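# Assemble the two printed parts to match the model

## Task

Join the two 3D-printed parts so that the result matches the already assembled example standing on the stand.

## Robot and tools

Robot: a humanoid upper body behind the table's near (-x) edge, facing +x, with two seven-joint arms. left_arm is on the +y side and ends in a left hand; right_arm is on the -y side with a right hand. Each hand has five fingers. Base poses: left_arm (+0.071, +0.092, +0.417) m, right_arm (+0.039, -0.106, +0.418) m, both quat_wxyz (+0.997, -0.004, -0.004, -0.079). A hand point reaches no more than 0.62 m from its shoulder. show_instructions returns the reference pictures of the target assembly.

Scene frame: z = 0 is the table top, +z up, +x away from the robot, -y toward its right. The table's near edge is at x = 0.18 m. Reported positions are metres, orientations quat_wxyz; both can be off by a few cm.

Hand point: a point fixed to the palm, 0.05 m in front of it and 0.15 m from the wrist face along the fingers. Its +z runs along straight fingers, +y out of the palm. For the right hand +x points across the palm away from the thumb; for the left hand +x points toward the thumb. Straight fingertips sit 0.06-0.07 m past the point and 0.06 m behind it (-y). A rigid wrist bracket on the little-finger side can collide with things.

Row layout (28 numbers, all in [-1, 1], always both arms): left dx, dy, dz, rx, ry, rz; left little, ring, middle, index, thumb_bend, thumb_turn, force_limit, speed; then the same 14 for the right arm.
Pose part: an offset, not a pose, measured from that arm's Hand target at the start of the action or move, along scene axes. 1.0 = 0.6 m for dx/dy/dz and 180 degrees for rotations; rx, ry, rz form one rotation vector, turning about the Hand target position. Every row of an action counts from the same start, not from the row before; a fresh call counts from the new Hand target, so the same offset twice moves twice. Six zeros re-request the current Hand target. The controller limits commanded orientation to 32 degrees from the measured one per step, so big turns need several steps and can swing the elbow.
Hand part: absolute targets. Fingers and thumb_bend: +1 straight/open, -1 curled. thumb_turn: +1 beside the palm, -1 across in front of it (needed for grasping). force_limit maps -1..+1 to about 0..10 N fingertip force (0..15 N for the two thumb motors). speed runs from nearly zero at -1 to full at +0.48 and above; full travel takes 0.49 s. For a soft grip close with speed at -0.94 or lower. There is no 'unchanged' value: to keep a hand as is, resend the last eight numbers actually executed for it; before any were sent, use hand_measured plus hand_force_limit and hand_speed. A thumb-in-front grasp suits objects 0.035-0.065 m thick, handles down to about 0.025 m. To grip harder, raise force_limit and send a target more closed than hand_measured; to loosen, send one more open.

Tools:
- execute_actions(actions, cameras): actions is a list of actions; each action is up to 15 rows, one per 1/30 s step, the last row repeated to fill 15. Images return only for an empty list or when cameras names them.
- move(target, speed, blend, blocking, cameras): target is one row or up to 15 rows, each offset from the same starting Hand targets. speed in m/s, 0.002-1.8 (default 0.25), rotations capped at twice that in rad/s; one value or one per target. blend in m rounds corners (0 = stop at each). Paths are straight, ignore obstacles, and are cut off after 10 s. blocking=false returns after about 0.5 s while the motion continues. The 'move:' line reports done, off_target, moving, held or fault, plus limits=paced (pose clipped) or limits=held (steps withheld). done means within 3 mm and 2 degrees; neither done nor off_target says anything about contact.
- wait(seconds 0-10): arms keep their last command; a running move continues.
- stop(): brakes the current move.
- zoom_image(camera, region [x0, y0, x1, y1] pixels, at most 504 x 504): enlarges part of the latest image from cam_high, cam_bench, cam_left_wrist or cam_right_wrist (each 672x504).
- finished_scene(scene=1): ends the scene for good.

Results: end_effector_position and quat_wxyz per arm; Hand target (the commanded pose the next offsets start from; the hand often rests a little short of it, and sending the gap again closes it); joint positions, velocities (may be omitted when just noise), torques (include gravity, offsets and noise); motor temperatures; hand_measured, hand_stopped_by (moving, target, force, stalled, fault) and hand_load_n (positive = finger pushed open; a lost grip shows as load dropping near 0), all in the six-motor order above. execute_actions results also list some step positions.

The scene keeps running between calls; the robot holds its last command. A blocked arm keeps pushing until commanded back past its hand point.

Avoid: parts leaving the table or dropping from height; releasing moving parts; striking the table or fixed objects hard (faster moves and targets deeper past contact press harder); any contact between the two arms, including one hand closing on the other's fingers; overloading fingers by pushing, pulling, twisting or swinging loads; long stretched or straining poses, since motors at 90 °C warn (MOTOR HOT) and at 120 °C the arm goes limp for 30-60 s or more.

Each tool is called after ">>>" in YAML: its name, and indented under it one key for each argument.

Reference images:

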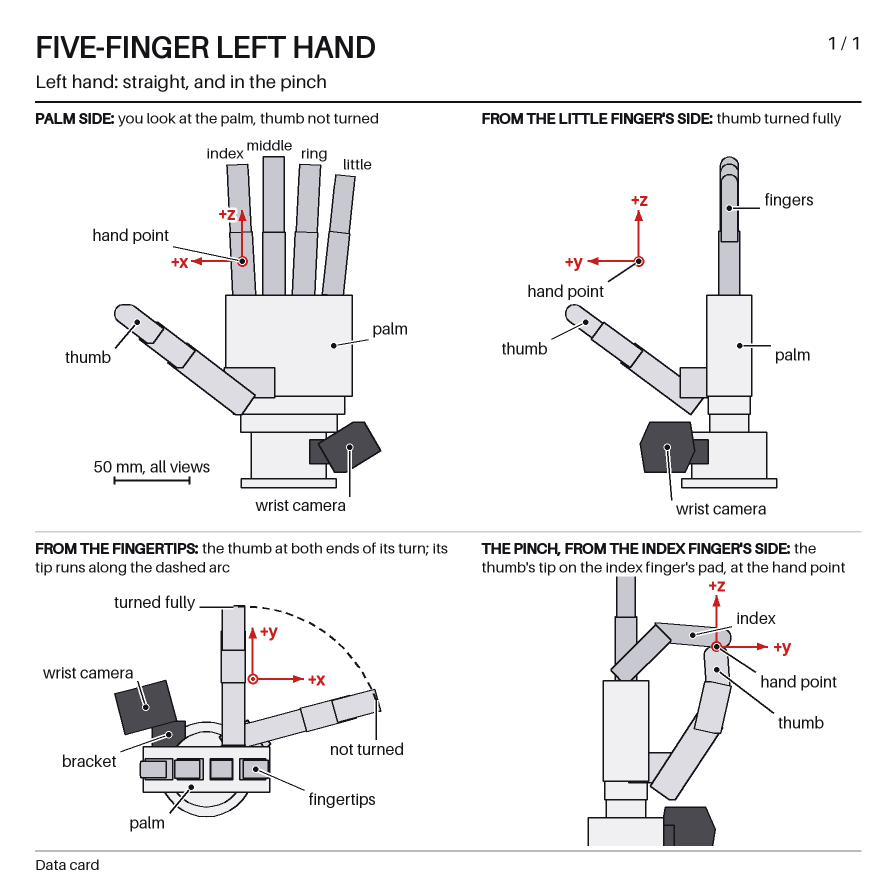

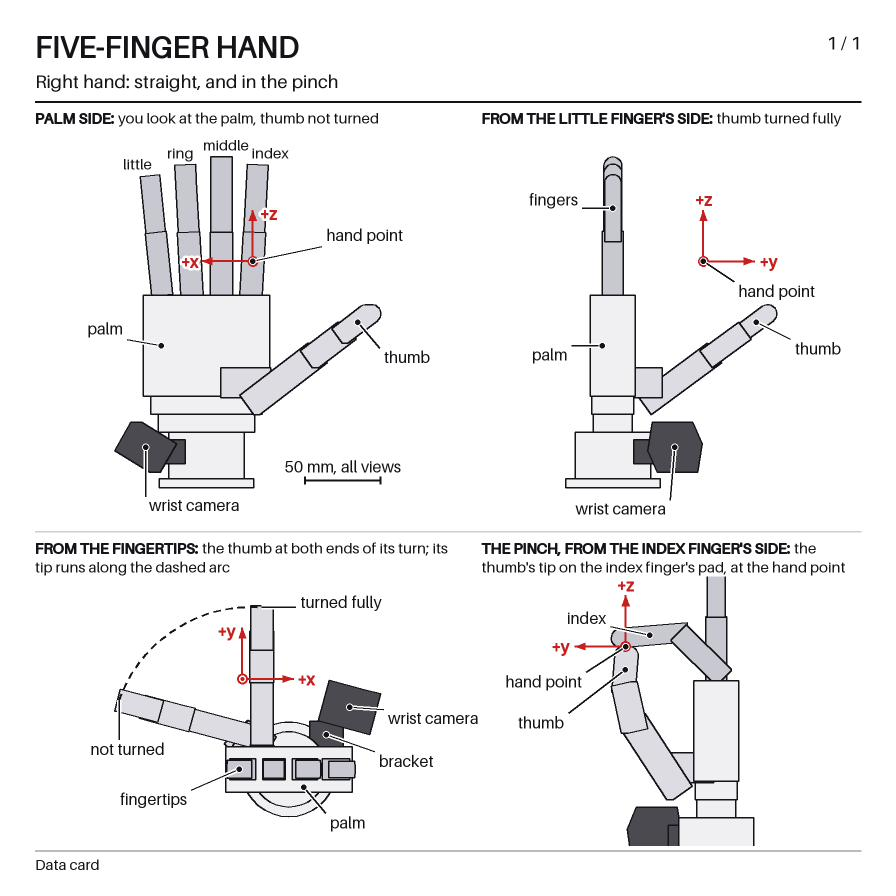

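## Session

>>> execute_actions:
  actions: []

Scene clock: 0.00 s.
left_arm: end_effector_position=(+0.1880, +0.0929, +0.5179) hand_measured=(+1.000, +1.000, +1.000, +1.000, +1.000, +1.000) hand_load_n=(-0.5, +0.0, +0.0, +0.0, +0.0, +0.0) hand_stopped_by=(target, target, target, target, target, target) hand_force_limit=0.00 hand_speed=-0.80 end_effector_quat_wxyz=(+0.139, +0.062, -0.158, +0.976) | right_arm: end_effector_position=(+0.1505, -0.1418, +0.5196) hand_measured=(+1.000, +1.000, +1.000, +1.000, +1.000, +1.000) hand_load_n=(+0.0, +0.0, +0.0, +0.0, +0.0, +0.0) hand_stopped_by=(target, target, target, target, target, target) hand_force_limit=0.00 hand_speed=-0.80 end_effector_quat_wxyz=(+0.984, -0.153, +0.087, -0.018)
Joint positions: left_arm=[-0.08 0.5 0.23 -0.53 -0.57 -1 -0.31] | right_arm=[-0.08 -0.5 -0.23 -0.53 0.57 -1 0.31]
Joint velocities: within noise
Joint torques (N m): no reading
Motor temperatures (°C): left_arm=[44 45 34 42 35 39 35] | right_arm=[43 47 45 46 41 33 30]
Hand target: left_arm +0.1880, +0.0929, +0.5179; +0.139, +0.062, -0.158, +0.976 | right_arm +0.1505, -0.1418, +0.5196; +0.984, -0.153, +0.087, -0.018

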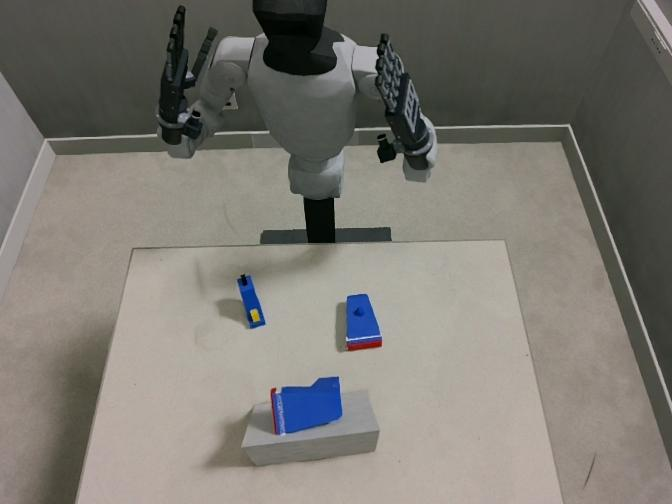

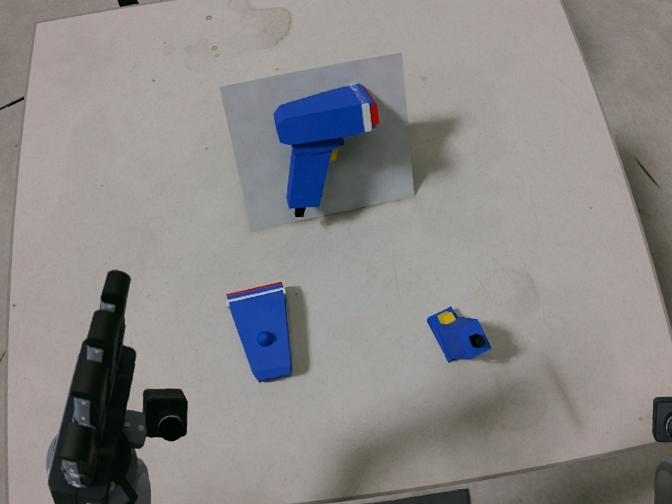

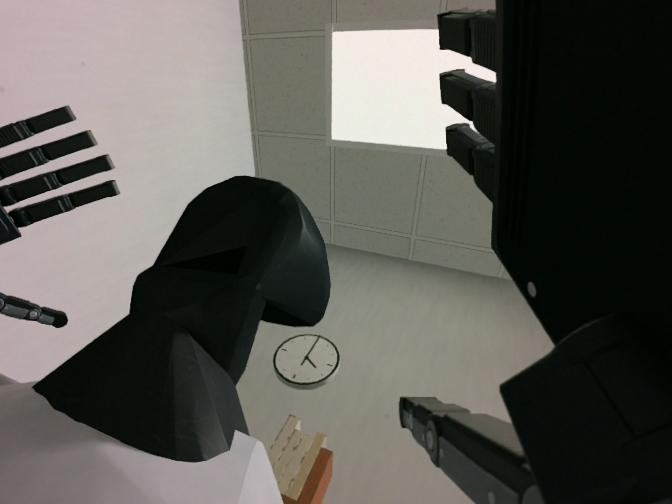

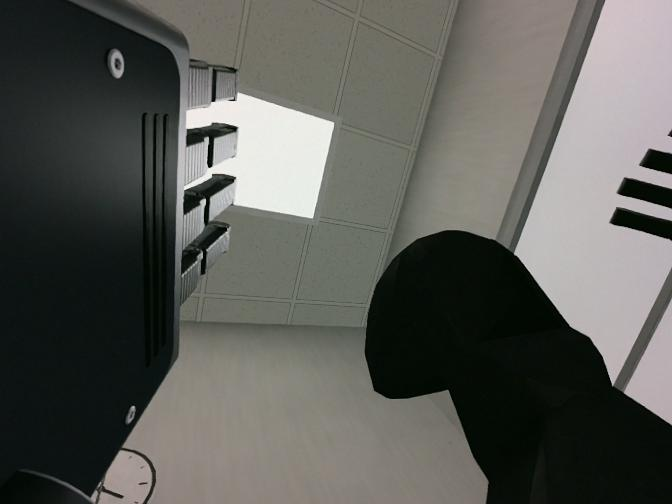

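>>> zoom_image:
  camera: "cam_bench"
  region: [200, 40, 440, 240]

>>> zoom_image:
  camera: "cam_bench"
  region: [200, 250, 520, 400]

>>> zoom_image:
  camera: "cam_high"
  region: [220, 260, 400, 470]

Scaled by 2.100 from the camera's 672x504 image, which has a finer 960x720 frame.

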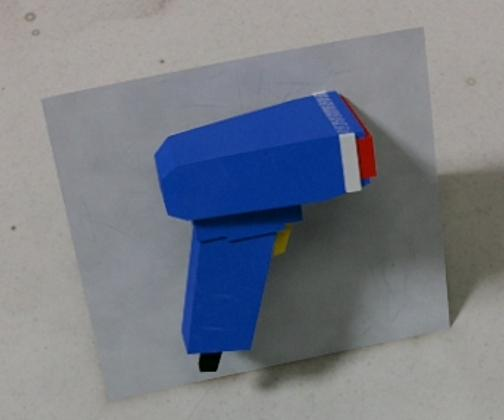

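Scaled by 1.575 from the camera's 672x504 image, which has a finer 960x720 frame.

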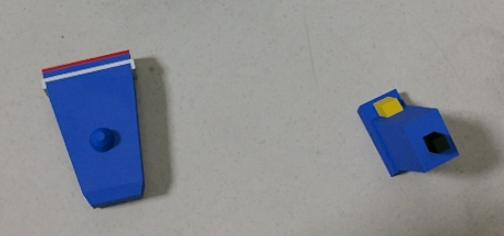

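Scaled by 2.400 from the camera's 672x504 image, which has a finer 960x720 frame.

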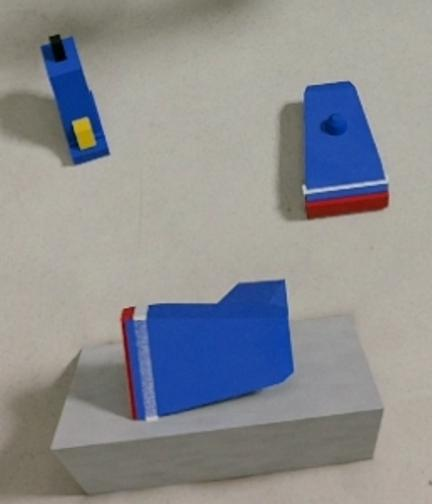

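>>> move:
  target:
    - [0,0,0,0,0,0,1,1,1,1,1,1,0,-0.8,0.116,-0.097,-0.166,0.008,0.467,-0.073,1,1,1,1,1,-1,0,0.3]
    - [0,0,0,0,0,0,1,1,1,1,1,1,0,-0.8,0.317,-0.13,-0.4,0.017,0.933,-0.145,1,1,1,1,1,-1,0,0.3]
  speed: 0.5
  blend: 0.05
  cameras: ["all"]

Scene clock: 65.50 s.
left_arm: end_effector_position=(+0.1880, +0.0929, +0.5179) hand_measured=(+1.000, +1.000, +1.000, +1.000, +1.000, +1.000) hand_load_n=(+0.0, +0.0, +0.5, +0.0, +0.0, +0.0) hand_stopped_by=(target, target, target, target, target, target) hand_force_limit=0.00 hand_speed=-0.80 end_effector_quat_wxyz=(+0.139, +0.062, -0.158, +0.976) | right_arm: end_effector_position=(+0.3255, -0.2270, +0.2975) hand_measured=(+1.000, +1.000, +1.000, +1.000, +1.000, -1.000) hand_load_n=(+0.0, +0.0, +0.0, +0.0, +0.0, +0.0) hand_stopped_by=(target, target, target, target, target, target) hand_force_limit=0.00 hand_speed=0.30 end_effector_quat_wxyz=(+0.373, -0.027, +0.926, -0.048)
Joint positions: left_arm=[-0.08 0.5 0.23 -0.53 -0.57 -1 -0.31] | right_arm=[2.694 -1.576 -2.534 -0.603 1.967 0.213 -0.262]
Joint torques (N m): left_arm=[-1.91 1.49 1.19 -1.58 -0.5 -0.29 0.22] | right_arm=[-3.52 3.88 -3.09 0.34 1.08 -1.05 -0.26]
Hand target: left_arm +0.1880, +0.0929, +0.5179; +0.139, +0.062, -0.158, +0.976 | right_arm +0.3407, -0.2198, +0.2796; +0.106, -0.008, +0.994, -0.013
Off the commanded pose: left_arm 0.000 m, 0 deg | right_arm 0.025 m, 44 deg; orientation clipped.
joint sent to its limit (right arm) — joint 1 (shoulder pitch), upper limit; joint 2 (shoulder roll), lower limit; joint 5 (wrist roll), upper limit. The joint targets are off in position and orientation.
move: off_target (right_arm); limits=paced

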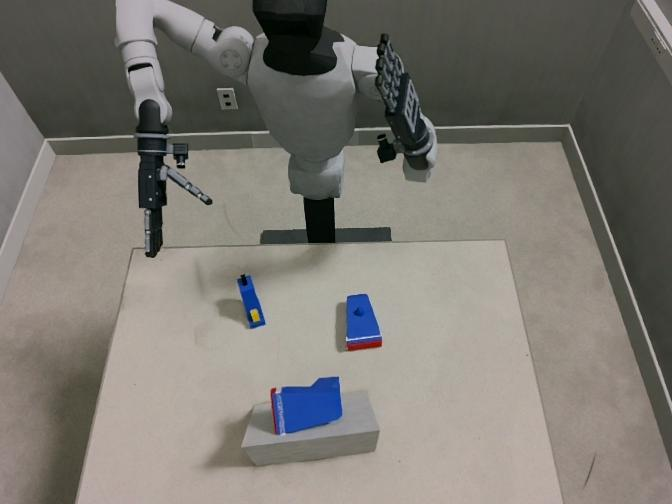

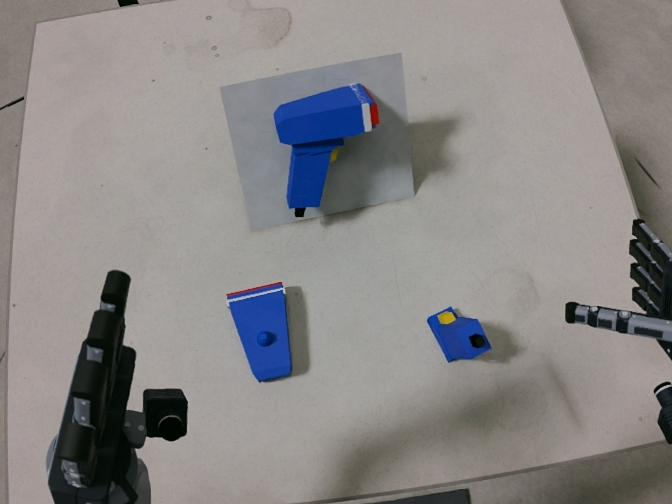

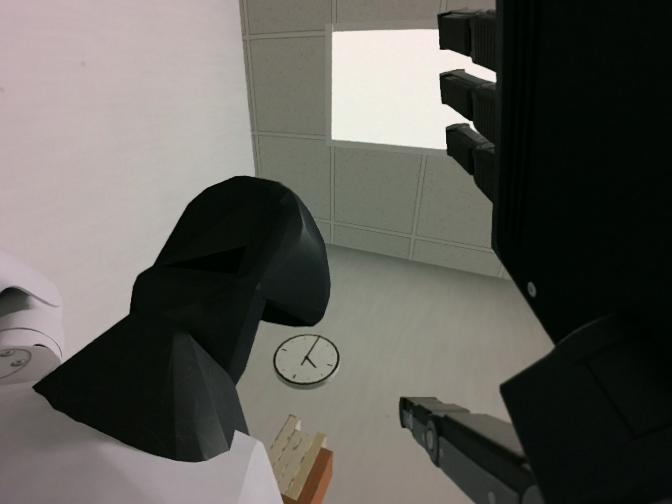

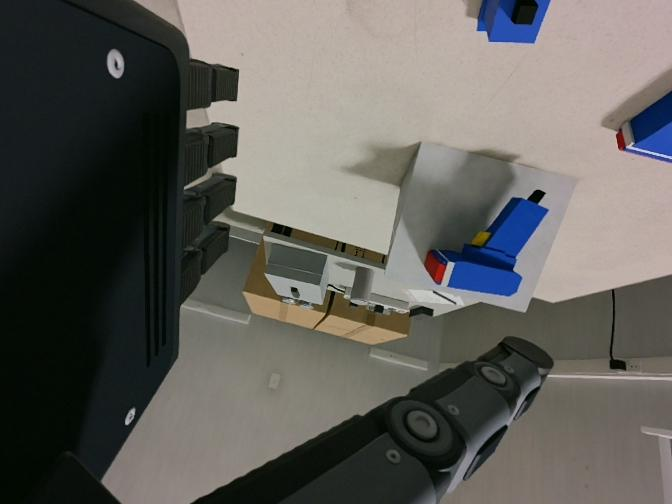

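>>> move:
  target:
    - [0,0,0,0,0,0,1,1,1,1,1,1,0,-0.8,-0.2,-0.033,0.23,-0.012,-0.43,0.072,1,1,1,1,1,-1,0,0.3]
    - [0,0,0,0,0,0,1,1,1,1,1,1,0,-0.8,-0.317,0.13,0.4,-0.0225,-0.864,0.145,1,1,1,1,1,-1,0,0.3]
  speed: 0.5
  blend: 0.05
  cameras: ["cam_high"]

Scene clock: 90.60 s.
left_arm: end_effector_position=(+0.1880, +0.0929, +0.5179) hand_measured=(+1.000, +1.000, +1.000, +1.000, +1.000, +1.000) hand_load_n=(+0.0, +0.0, +0.0, +0.0, +0.0, +0.0) hand_stopped_by=(target, target, target, target, target, target) hand_force_limit=0.00 hand_speed=-0.80 end_effector_quat_wxyz=(+0.139, +0.062, -0.158, +0.976) | right_arm: end_effector_position=(+0.1484, -0.1413, +0.5206) hand_measured=(+1.000, +1.000, +1.000, +1.000, +1.000, -1.000) hand_load_n=(+0.0, +0.0, +0.0, +0.0, +0.0, +0.0) hand_stopped_by=(target, target, target, target, target, target) hand_force_limit=0.00 hand_speed=0.30 end_effector_quat_wxyz=(+0.984, -0.155, +0.086, -0.016)
Joint positions: left_arm=[-0.08 0.5 0.23 -0.53 -0.57 -1 -0.31] | right_arm=[-0.017 -0.823 -0.102 -0.45 0.356 -1.21 -0.171]
Joint torques (N m): left_arm=[-1.91 1.49 1.19 -1.58 -0.5 -0.29 0.22] | right_arm=[-3.37 -2.18 -2.3 -0.93 1.21 -0.02 -0.35]
Motor temperatures (°C): left_arm=[45 48 35 44 35 39 35] | right_arm=[44 52 46 46 41 34 30]
Hand target: left_arm +0.1880, +0.0929, +0.5179; +0.139, +0.062, -0.158, +0.976 | right_arm +0.1505, -0.1418, +0.5196; +0.984, -0.153, +0.088, -0.018
Off the commanded pose: left_arm 0.000 m, 0 deg | right_arm 0.002 m, 0 deg.
move: done
Images, in order (width x height): cam_high 672x504.

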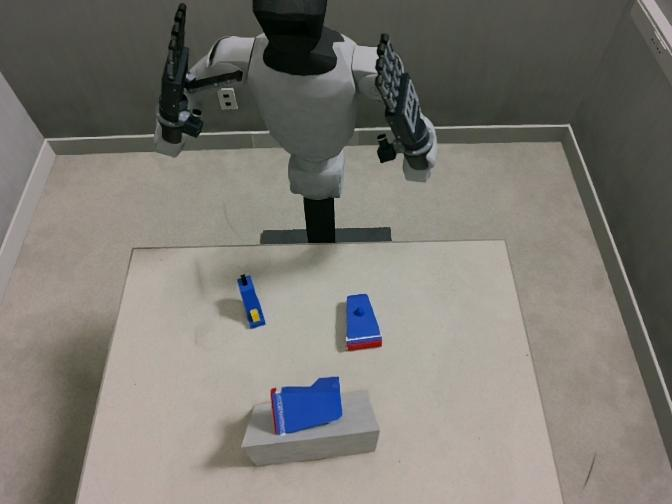

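>>> move:
  target: [0,0,0,0,0,0,1,1,1,1,1,1,0,-0.8,0.383,-0.03,-0.2,0.084,0.44,-0.066,1,1,1,1,1,-1,0,0.3]
  speed: 0.5
  cameras: ["cam_high","cam_bench","cam_right_wrist"]

Scene clock: 98.50 s.
left_arm: end_effector_position=(+0.1880, +0.0929, +0.5179) hand_measured=(+1.000, +1.000, +1.000, +1.000, +1.000, +1.000) hand_load_n=(+0.0, +0.0, +0.0, +0.0, +0.0, +0.0) hand_stopped_by=(target, target, target, target, target, target) hand_force_limit=0.00 hand_speed=-0.80 end_effector_quat_wxyz=(+0.139, +0.062, -0.158, +0.976) | right_arm: end_effector_position=(+0.3810, -0.1632, +0.3963) hand_measured=(+1.000, +1.000, +1.000, +1.000, +1.000, -1.000) hand_load_n=(+0.0, +0.0, +0.0, +0.0, +0.0, +0.0) hand_stopped_by=(target, target, target, target, target, target) hand_force_limit=0.00 hand_speed=0.30 end_effector_quat_wxyz=(+0.704, +0.002, +0.710, -0.004)
Joint positions: left_arm=[-0.08 0.5 0.23 -0.53 -0.57 -1 -0.31] | right_arm=[-0.242 -1.183 0.141 -0.726 1.183 0.156 -0.64]
Joint torques (N m): left_arm=[-1.91 1.49 1.2 -1.58 -0.51 -0.29 0.23] | right_arm=[-6.13 -3.1 -3.76 -2 0.84 -1.01 -0.18]
Hand target: left_arm +0.1880, +0.0929, +0.5179; +0.139, +0.062, -0.158, +0.976 | right_arm +0.3803, -0.1598, +0.3996; +0.707, +0.001, +0.708, +0.000
Off the commanded pose: left_arm 0.000 m, 0 deg | right_arm 0.005 m, 1 deg.
move: off_target (right_arm)
Images, in order (width x height): cam_high 672x504, cam_bench 672x504, cam_right_wrist 672x504.

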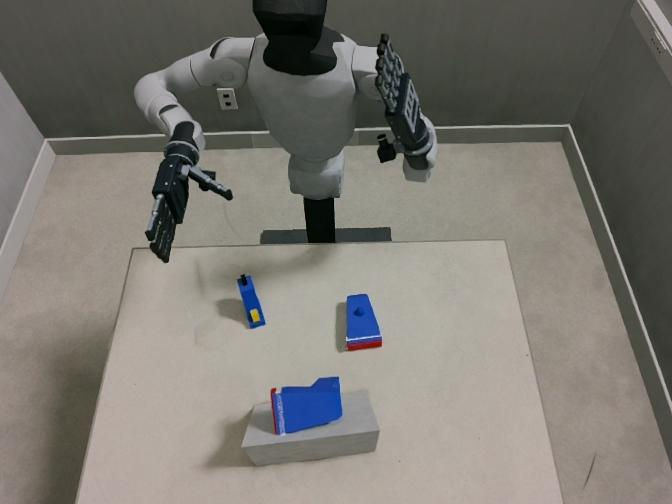

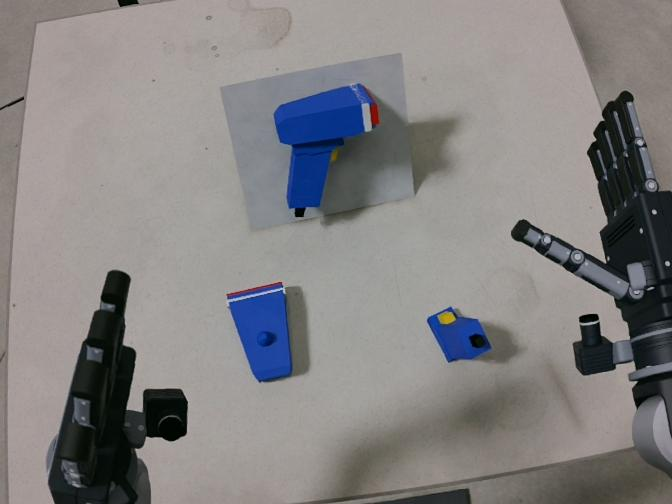

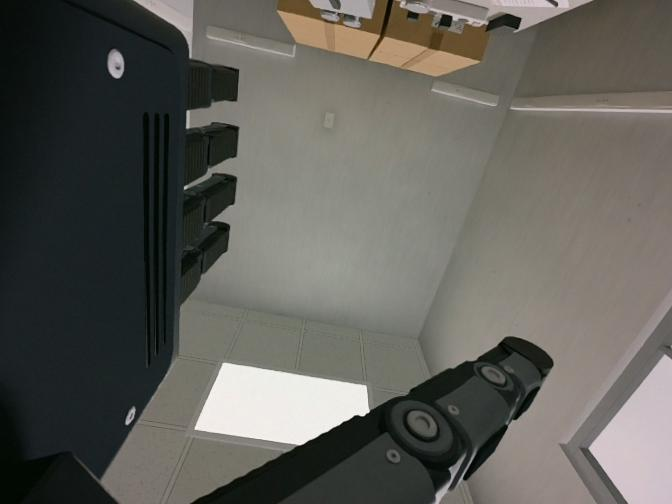

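>>> move:
  target: [0,0,0,0,0,0,1,1,1,1,1,1,0,-0.8,0.34,-0.1,-0.26,0,0.111,0,1,1,1,1,1,-1,0,0.3]
  speed: 0.4
  cameras: ["cam_high","cam_bench"]

Scene clock: 117.83 s.
left_arm: end_effector_position=(+0.1880, +0.0929, +0.5179) hand_measured=(+1.000, +1.000, +1.000, +1.000, +1.000, +1.000) hand_load_n=(+0.0, +0.0, +0.0, +0.0, +0.0, +0.0) hand_stopped_by=(target, target, target, target, target, target) hand_force_limit=0.00 hand_speed=-0.80 end_effector_quat_wxyz=(+0.139, +0.062, -0.158, +0.976) | right_arm: end_effector_position=(+0.5767, -0.2238, +0.2365) hand_measured=(+1.000, +1.000, +1.000, +1.000, +1.000, -1.000) hand_load_n=(+0.0, +0.0, +0.0, +0.0, -0.5, -0.5) hand_stopped_by=(target, target, target, target, target, target) hand_force_limit=0.00 hand_speed=0.30 end_effector_quat_wxyz=(+0.535, +0.080, +0.836, -0.098)
Joint positions: left_arm=[-0.08 0.5 0.23 -0.53 -0.57 -1 -0.31] | right_arm=[-1.365 -0.345 0.49 1.438 0.738 0.102 -0.075]
Joint torques (N m): left_arm=[-1.92 1.49 1.2 -1.58 -0.5 -0.29 0.22] | right_arm=[-14.21 -1.67 -1.08 -1.73 0.83 -1.11 -0.26]
Motor temperatures (°C): left_arm=[45 48 35 44 35 39 35] | right_arm=[49 51 47 46 41 34 30]
Hand target: left_arm +0.1880, +0.0929, +0.5179; +0.139, +0.062, -0.158, +0.976 | right_arm +0.5843, -0.2198, +0.2436; +0.573, +0.001, +0.819, +0.000
Off the commanded pose: left_arm 0.000 m, 0 deg | right_arm 0.011 m, 15 deg.
move: off_target (right_arm)
Images, in order (width x height): cam_high 672x504, cam_bench 672x504.

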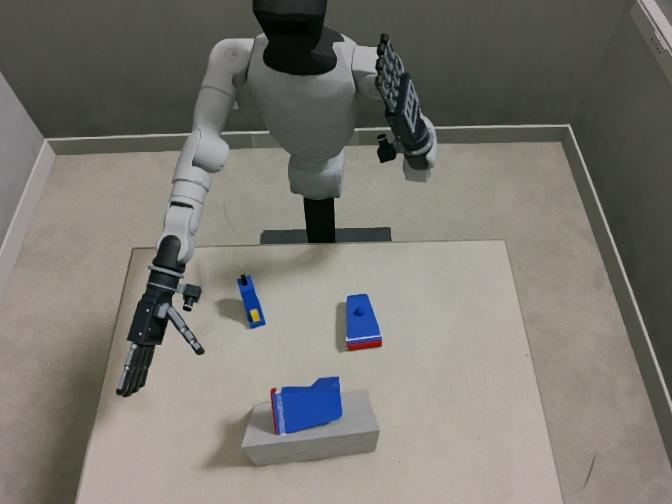

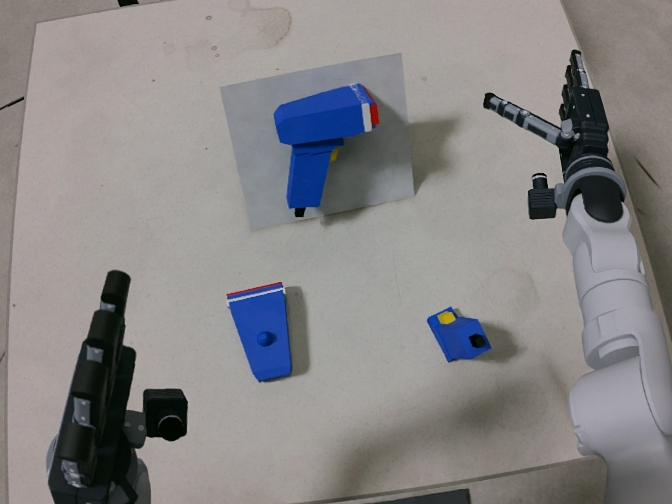

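>>> move:
  target: [0,0,0,0,0,0,1,1,1,1,1,1,0,-0.8,-0.36,0,-0.03,0,0.385,0,1,1,1,1,1,-1,0,0.3]
  speed: 0.35
  cameras: ["cam_high","cam_bench","cam_right_wrist"]

Scene clock: 127.97 s.
left_arm: end_effector_position=(+0.1880, +0.0929, +0.5179) hand_measured=(+1.000, +1.000, +1.000, +1.000, +1.000, +1.000) hand_load_n=(+0.0, +0.0, +0.0, +0.0, +0.0, +0.0) hand_stopped_by=(target, target, target, target, target, target) hand_force_limit=0.00 hand_speed=-0.80 end_effector_quat_wxyz=(+0.139, +0.062, -0.158, +0.976) | right_arm: end_effector_position=(+0.3644, -0.2209, +0.2192) hand_measured=(+1.000, +1.000, +1.000, +1.000, +1.000, -1.000) hand_load_n=(+0.0, +0.0, +0.0, +0.0, +0.0, +0.0) hand_stopped_by=(target, target, target, target, target, target) hand_force_limit=0.00 hand_speed=0.30 end_effector_quat_wxyz=(-0.003, +0.000, +1.000, +0.001)
Joint positions: left_arm=[-0.08 0.5 0.23 -0.53 -0.57 -1 -0.31] | right_arm=[-1.722 -0.874 1.287 0.853 1.165 1.639 0.457]
Joint torques (N m): left_arm=[-1.91 1.49 1.19 -1.58 -0.51 -0.29 0.22] | right_arm=[-12.43 -1.62 -1.86 0.47 1.15 0.1 -0.2]
Motor temperatures (°C): left_arm=[45 48 35 44 35 39 35] | right_arm=[62 51 46 46 41 34 30]
Hand target: left_arm +0.1880, +0.0929, +0.5179; +0.139, +0.062, -0.158, +0.976 | right_arm +0.3683, -0.2198, +0.2256; +0.006, +0.001, +1.000, +0.000
Off the commanded pose: left_arm 0.000 m, 0 deg | right_arm 0.008 m, 1 deg.
joint sent to its limit (right arm) — joint 6 (wrist pitch), upper limit. The joint targets still meet the commanded pose.
move: off_target (right_arm)
Images, in order (width x height): cam_high 672x504, cam_bench 672x504, cam_right_wrist 672x504.

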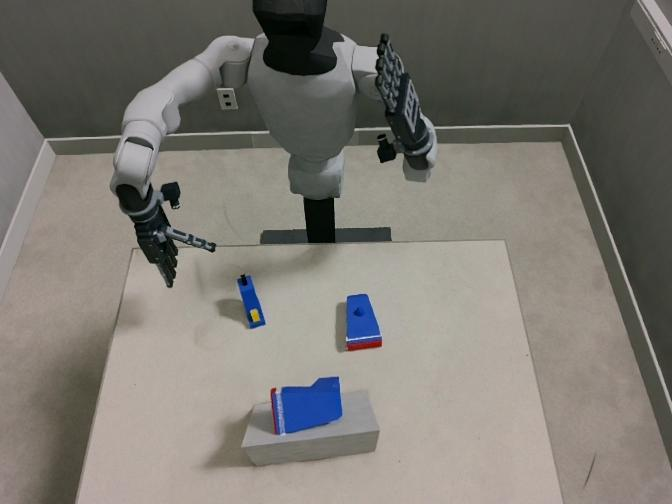

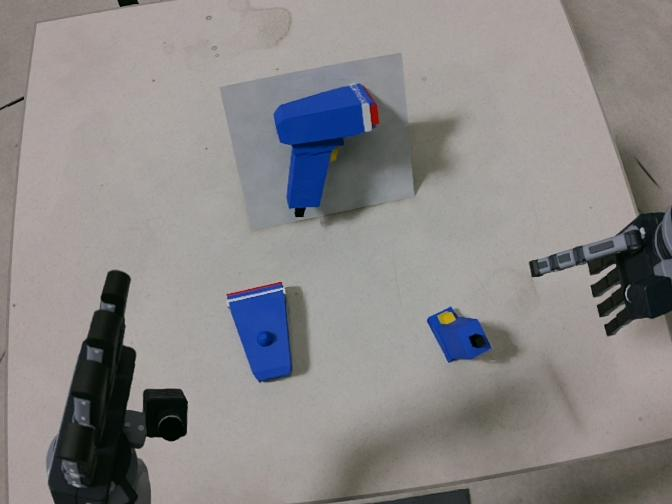

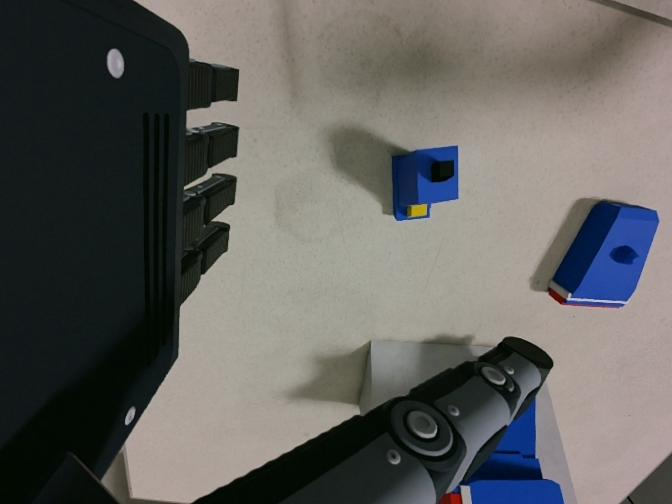

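>>> move:
  target: [0,0,0,0,0,0,1,1,1,1,1,1,0,-0.8,-0.015,0.05,-0.03,0,0,0,0.2,0.2,0.2,0.2,1,-1,0,0.3]
  speed: 0.15
  cameras: ["cam_high","cam_bench","cam_right_wrist"]

>>> zoom_image:
  camera: "cam_bench"
  region: [380, 200, 672, 400]

>>> zoom_image:
  camera: "cam_high"
  region: [100, 180, 400, 370]

Scene clock: 217.17 s.
left_arm: end_effector_position=(+0.1880, +0.0929, +0.5179) hand_measured=(+1.000, +1.000, +1.000, +1.000, +1.000, +1.000) hand_load_n=(+0.0, +0.0, +0.0, +0.0, -0.5, +0.0) hand_stopped_by=(target, target, target, target, target, target) hand_force_limit=0.00 hand_speed=-0.80 end_effector_quat_wxyz=(+0.139, +0.062, -0.158, +0.976) | right_arm: end_effector_position=(+0.3634, -0.1892, +0.2116) hand_measured=(+0.200, +0.200, +0.200, +0.200, +1.000, -1.000) hand_load_n=(+0.0, +0.0, +0.0, +0.0, +0.0, +0.0) hand_stopped_by=(target, target, target, target, target, target) hand_force_limit=0.00 hand_speed=0.30 end_effector_quat_wxyz=(+0.004, -0.011, +1.000, +0.003)
Joint positions: left_arm=[-0.08 0.5 0.23 -0.53 -0.57 -1 -0.31] | right_arm=[-1.657 -0.882 1.179 0.864 1.966 1.634 -0.425]
Joint torques (N m): left_arm=[-1.91 1.49 1.2 -1.59 -0.5 -0.29 0.22] | right_arm=[-8.1 -2.29 -2.9 -0.39 1.45 0.07 -0.19]
Motor temperatures (°C): left_arm=[45 48 35 44 35 39 35] | right_arm=[71 49 45 45 41 33 30]
Hand target: left_arm +0.1880, +0.0929, +0.5179; +0.139, +0.062, -0.158, +0.976 | right_arm +0.3593, -0.1898, +0.2076; +0.006, +0.001, +1.000, +0.000
Off the commanded pose: left_arm 0.000 m, 0 deg | right_arm 0.006 m, 1 deg.
joint sent to its limit (right arm) — joint 5 (wrist roll), upper limit. The joint targets still meet the commanded pose.
move: off_target (right_arm)
Images, in order (width x height): cam_high 672x504, cam_bench 672x504, cam_right_wrist 672x504.

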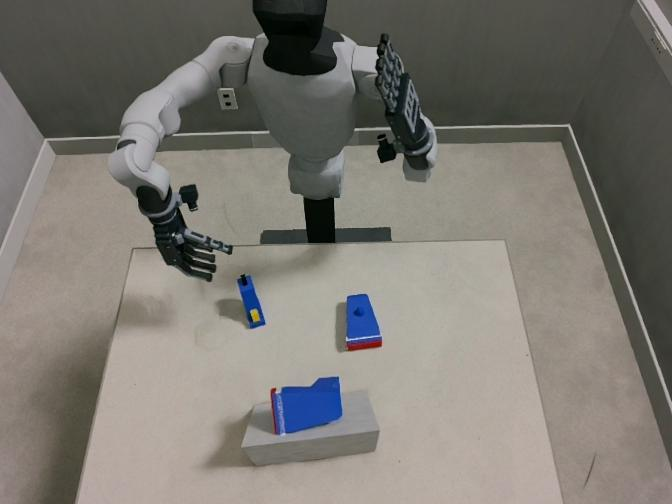

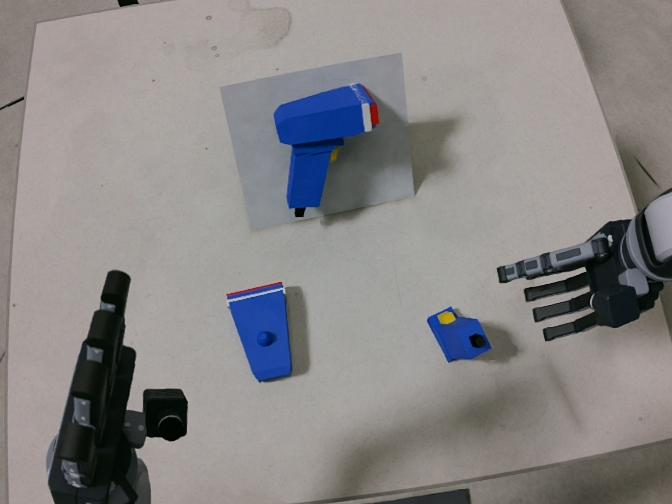

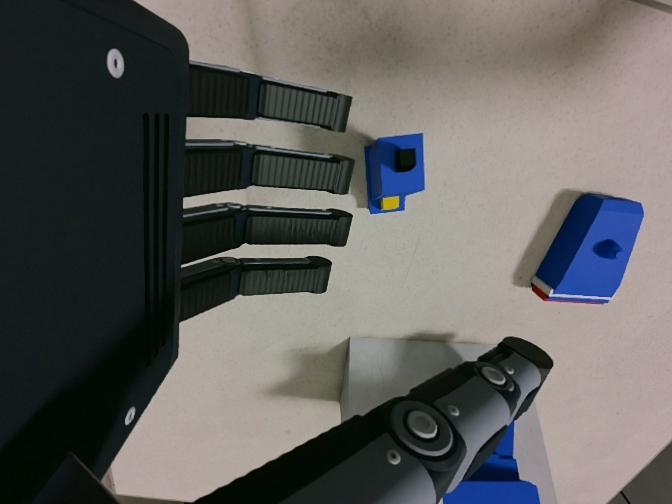

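Scaled by 1.726 from the camera's 672x504 image, which has a finer 960x720 frame.

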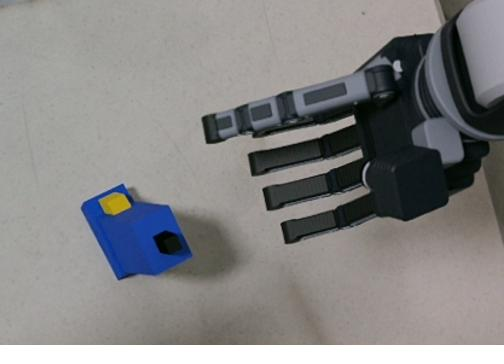

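Scaled by 1.680 from the camera's 672x504 image, which has a finer 960x720 frame.

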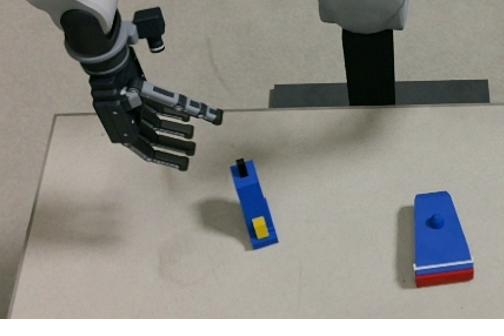

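>>> move:
  target: [0,0,0,0,0,0,1,1,1,1,1,1,0,-0.8,-0.01,0.038,-0.14,0,0,0,0.2,0.2,0.2,0.2,1,-1,0,0.3]
  speed: 0.15
  cameras: ["cam_high","cam_bench","cam_right_wrist"]

>>> zoom_image:
  camera: "cam_bench"
  region: [380, 200, 672, 400]

>>> zoom_image:
  camera: "cam_high"
  region: [130, 200, 330, 350]

Scene clock: 247.70 s.
left_arm: end_effector_position=(+0.1880, +0.0929, +0.5179) hand_measured=(+1.000, +1.000, +1.000, +1.000, +1.000, +1.000) hand_load_n=(+0.0, +0.0, +0.0, +0.0, +0.0, +0.0) hand_stopped_by=(target, target, target, target, target, target) hand_force_limit=0.00 hand_speed=-0.80 end_effector_quat_wxyz=(+0.139, +0.062, -0.158, +0.976) | right_arm: end_effector_position=(+0.3585, -0.1735, +0.1282) hand_measured=(+0.200, +0.200, +0.200, +0.200, +1.000, -1.000) hand_load_n=(+0.0, +0.0, +0.0, +0.0, +0.0, +0.0) hand_stopped_by=(target, target, target, target, target, target) hand_force_limit=0.00 hand_speed=0.30 end_effector_quat_wxyz=(+0.013, +0.005, +1.000, -0.007)
Joint positions: left_arm=[-0.08 0.5 0.23 -0.53 -0.57 -1 -0.31] | right_arm=[-1.303 -0.799 0.98 0.711 1.966 1.376 -0.666]
Joint torques (N m): left_arm=[-1.91 1.49 1.19 -1.58 -0.51 -0.29 0.22] | right_arm=[-7.86 -1.42 -3.26 -1.28 1.44 0.09 -0.19]
Motor temperatures (°C): left_arm=[45 48 35 44 35 39 34] | right_arm=[58 50 46 45 41 33 30]
Hand target: left_arm +0.1880, +0.0929, +0.5179; +0.139, +0.062, -0.158, +0.976 | right_arm +0.3533, -0.1670, +0.1236; +0.006, +0.001, +1.000, +0.000
Off the commanded pose: left_arm 0.000 m, 0 deg | right_arm 0.010 m, 1 deg.
joint sent to its limit (right arm) — joint 5 (wrist roll), upper limit. The joint targets still meet the commanded pose.
move: off_target (right_arm)
Images, in order (width x height): cam_high 672x504, cam_bench 672x504, cam_right_wrist 672x504.

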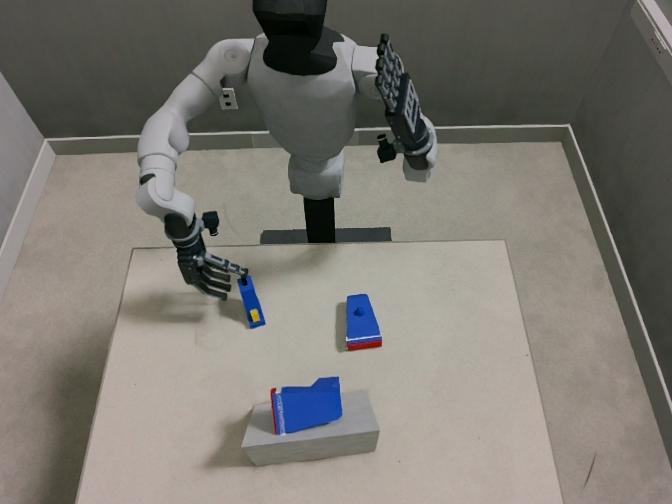

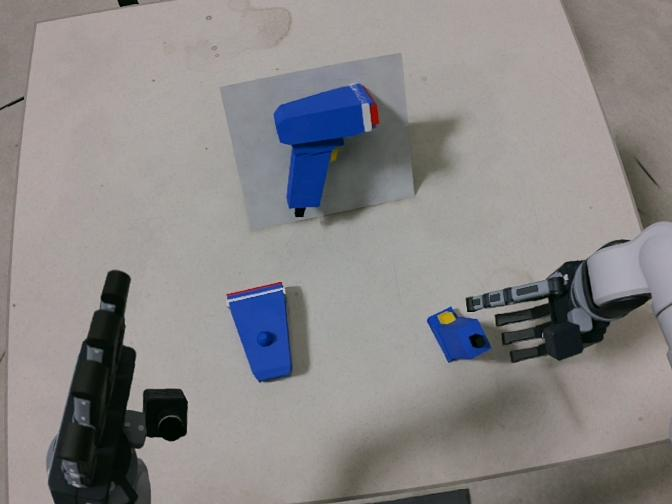

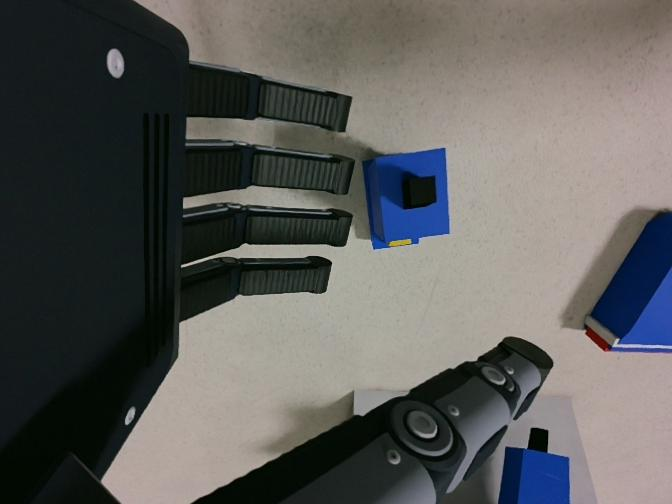

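Scaled by 1.726 from the camera's 672x504 image, which has a finer 960x720 frame.

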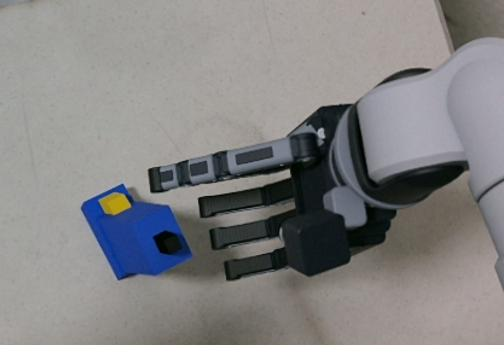

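Scaled by 2.520 from the camera's 672x504 image, which has a finer 960x720 frame.

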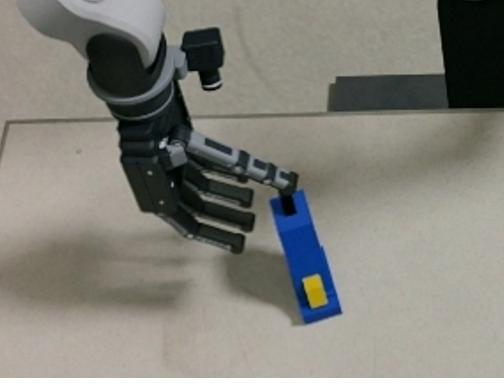

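>>> zoom_image:
  camera: "cam_right_wrist"
  region: [300, 120, 500, 270]

Scaled by 2.520 from the camera's 672x504 image, which has a finer 960x720 frame.

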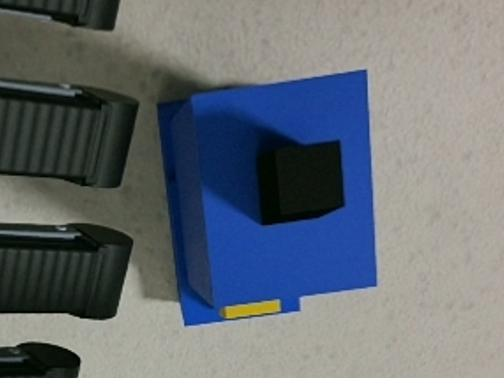

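>>> move:
  target: [0,0,0,0,0,0,1,1,1,1,1,1,0,-0.8,-0.012,0.02,0.07,-0.25,0,0,0.45,0.45,0.45,0.45,1,-1,0,0.3]
  speed: 0.3
  cameras: ["cam_high","cam_bench","cam_right_wrist"]

>>> zoom_image:
  camera: "cam_high"
  region: [130, 200, 330, 350]

Scene clock: 299.53 s.
left_arm: end_effector_position=(+0.1880, +0.0929, +0.5179) hand_measured=(+1.000, +1.000, +1.000, +1.000, +1.000, +1.000) hand_load_n=(+0.0, +0.0, +0.0, +0.0, +0.0, -0.5) hand_stopped_by=(target, target, target, target, target, target) hand_force_limit=0.00 hand_speed=-0.80 end_effector_quat_wxyz=(+0.139, +0.062, -0.158, +0.976) | right_arm: end_effector_position=(+0.3427, -0.1582, +0.1620) hand_measured=(+0.450, +0.450, +0.450, +0.450, +1.000, -1.000) hand_load_n=(+0.0, +0.0, +0.0, +0.0, +0.0, +0.0) hand_stopped_by=(target, target, target, target, target, target) hand_force_limit=0.00 hand_speed=0.30 end_effector_quat_wxyz=(-0.115, -0.142, +0.947, -0.265)
Joint positions: left_arm=[-0.08 0.5 0.23 -0.53 -0.57 -1 -0.31] | right_arm=[-1.874 0.009 2.558 1.337 1.966 1.64 0.365]
Joint torques (N m): left_arm=[-1.91 1.5 1.2 -1.58 -0.5 -0.29 0.22] | right_arm=[-11.96 -1.32 0.47 2.74 0.75 0.44 -0.29]
Motor temperatures (°C): left_arm=[45 48 35 44 35 38 34] | right_arm=[60 49 47 45 41 33 30]
Hand target: left_arm +0.1880, +0.0929, +0.5179; +0.139, +0.062, -0.158, +0.976 | right_arm +0.3461, -0.1550, +0.1656; +0.005, -0.002, +0.924, -0.383
Off the commanded pose: left_arm 0.000 m, 0 deg | right_arm 0.006 m, 25 deg.
joint sent to its limit (right arm) — joint 2 (shoulder roll), upper limit; joint 5 (wrist roll), upper limit; joint 6 (wrist pitch), upper limit. The joint targets are off in orientation, not in position.
move: off_target (right_arm)
Images, in order (width x height): cam_high 672x504, cam_bench 672x504, cam_right_wrist 672x504.

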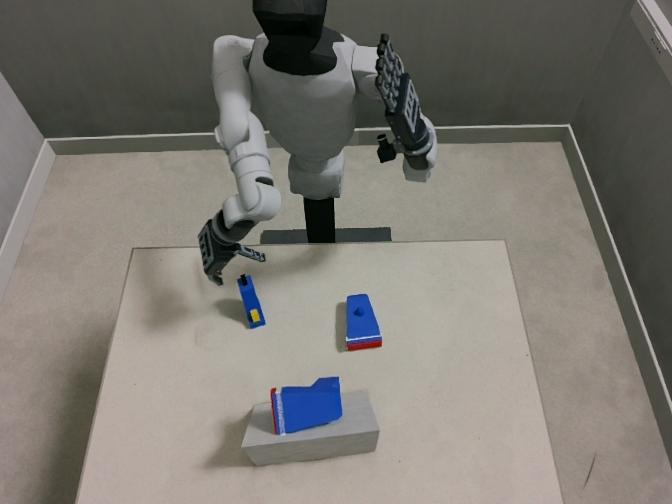

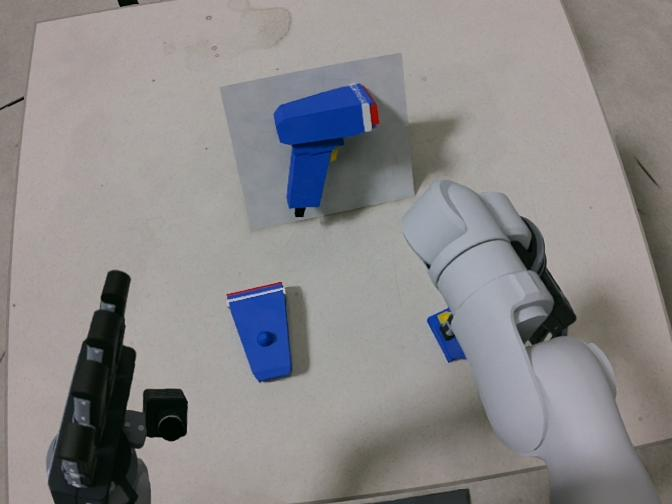

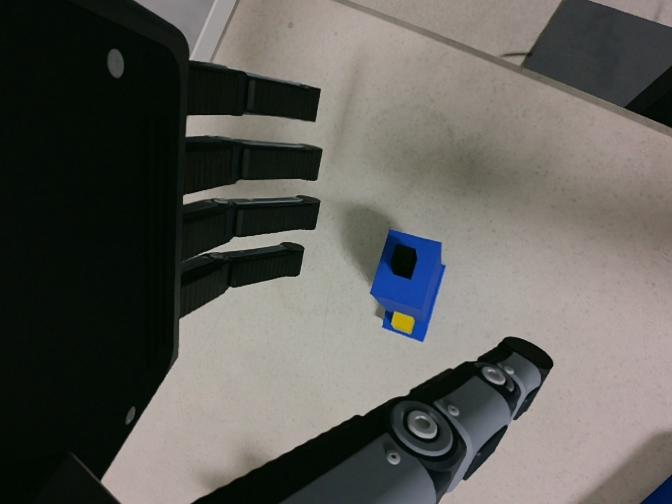

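Scaled by 2.520 from the camera's 672x504 image, which has a finer 960x720 frame.

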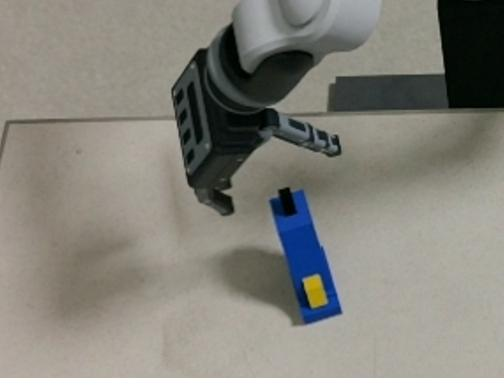

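>>> move:
  target:
    - [0,0,0,0,0,0,1,1,1,1,1,1,0,-0.8,0.04,-0.108,0.107,0.25,0,0,0.45,0.45,0.45,0.45,1,-1,0,0.3]
    - [0,0,0,0,0,0,1,1,1,1,1,1,0,-0.8,0.39,-0.108,0.125,0.2176,-0.3675,0.1525,0.45,0.45,0.45,0.45,1,-1,0,0.3]
  speed: 0.35
  cameras: ["cam_high"]

Scene clock: 344.33 s.
left_arm: end_effector_position=(+0.1880, +0.0929, +0.5179) hand_measured=(+1.000, +1.000, +1.000, +1.000, +1.000, +1.000) hand_load_n=(+0.0, +0.0, +0.0, +0.0, +0.0, +0.0) hand_stopped_by=(target, target, target, target, target, target) hand_force_limit=0.00 hand_speed=-0.80 end_effector_quat_wxyz=(+0.139, +0.062, -0.158, +0.976) | right_arm: end_effector_position=(+0.5774, -0.2207, +0.2398) hand_measured=(+0.450, +0.450, +0.450, +0.450, +1.000, -1.000) hand_load_n=(+0.0, +0.0, +0.0, +0.0, +0.0, -0.5) hand_stopped_by=(target, target, target, target, target, target) hand_force_limit=0.00 hand_speed=0.30 end_effector_quat_wxyz=(+0.540, +0.071, +0.833, -0.096)
Joint positions: left_arm=[-0.08 0.5 0.23 -0.53 -0.57 -1 -0.31] | right_arm=[-1.438 -0.38 1.736 1.461 1.967 0.025 -0.058]
Joint torques (N m): left_arm=[-1.91 1.49 1.19 -1.58 -0.5 -0.29 0.22] | right_arm=[-12.19 -1.81 -1.06 1.86 1.18 -1.09 -0.23]
Motor temperatures (°C): left_arm=[45 48 35 44 35 38 34] | right_arm=[69 49 45 47 41 33 30]
Hand target: left_arm +0.1880, +0.0929, +0.5179; +0.139, +0.062, -0.158, +0.976 | right_arm +0.5801, -0.2198, +0.2406; +0.578, +0.000, +0.816, +0.000
Off the commanded pose: left_arm 0.000 m, 0 deg | right_arm 0.003 m, 15 deg.
joint sent to its limit (right arm) — joint 5 (wrist roll), upper limit. The joint targets are off in orientation, not in position.
move: off_target (right_arm)
Images, in order (width x height): cam_high 672x504.

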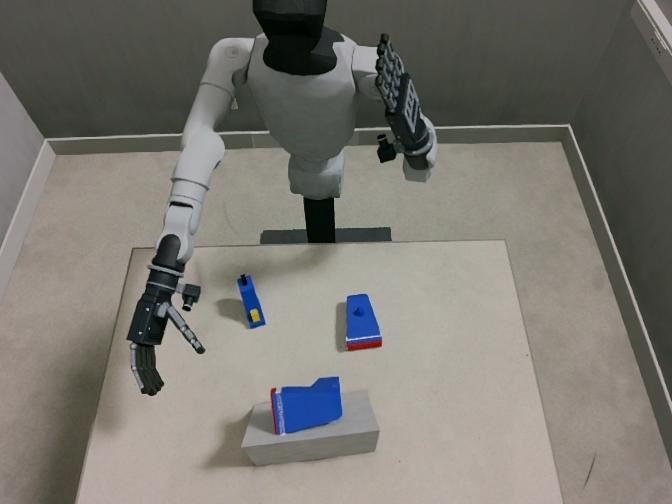

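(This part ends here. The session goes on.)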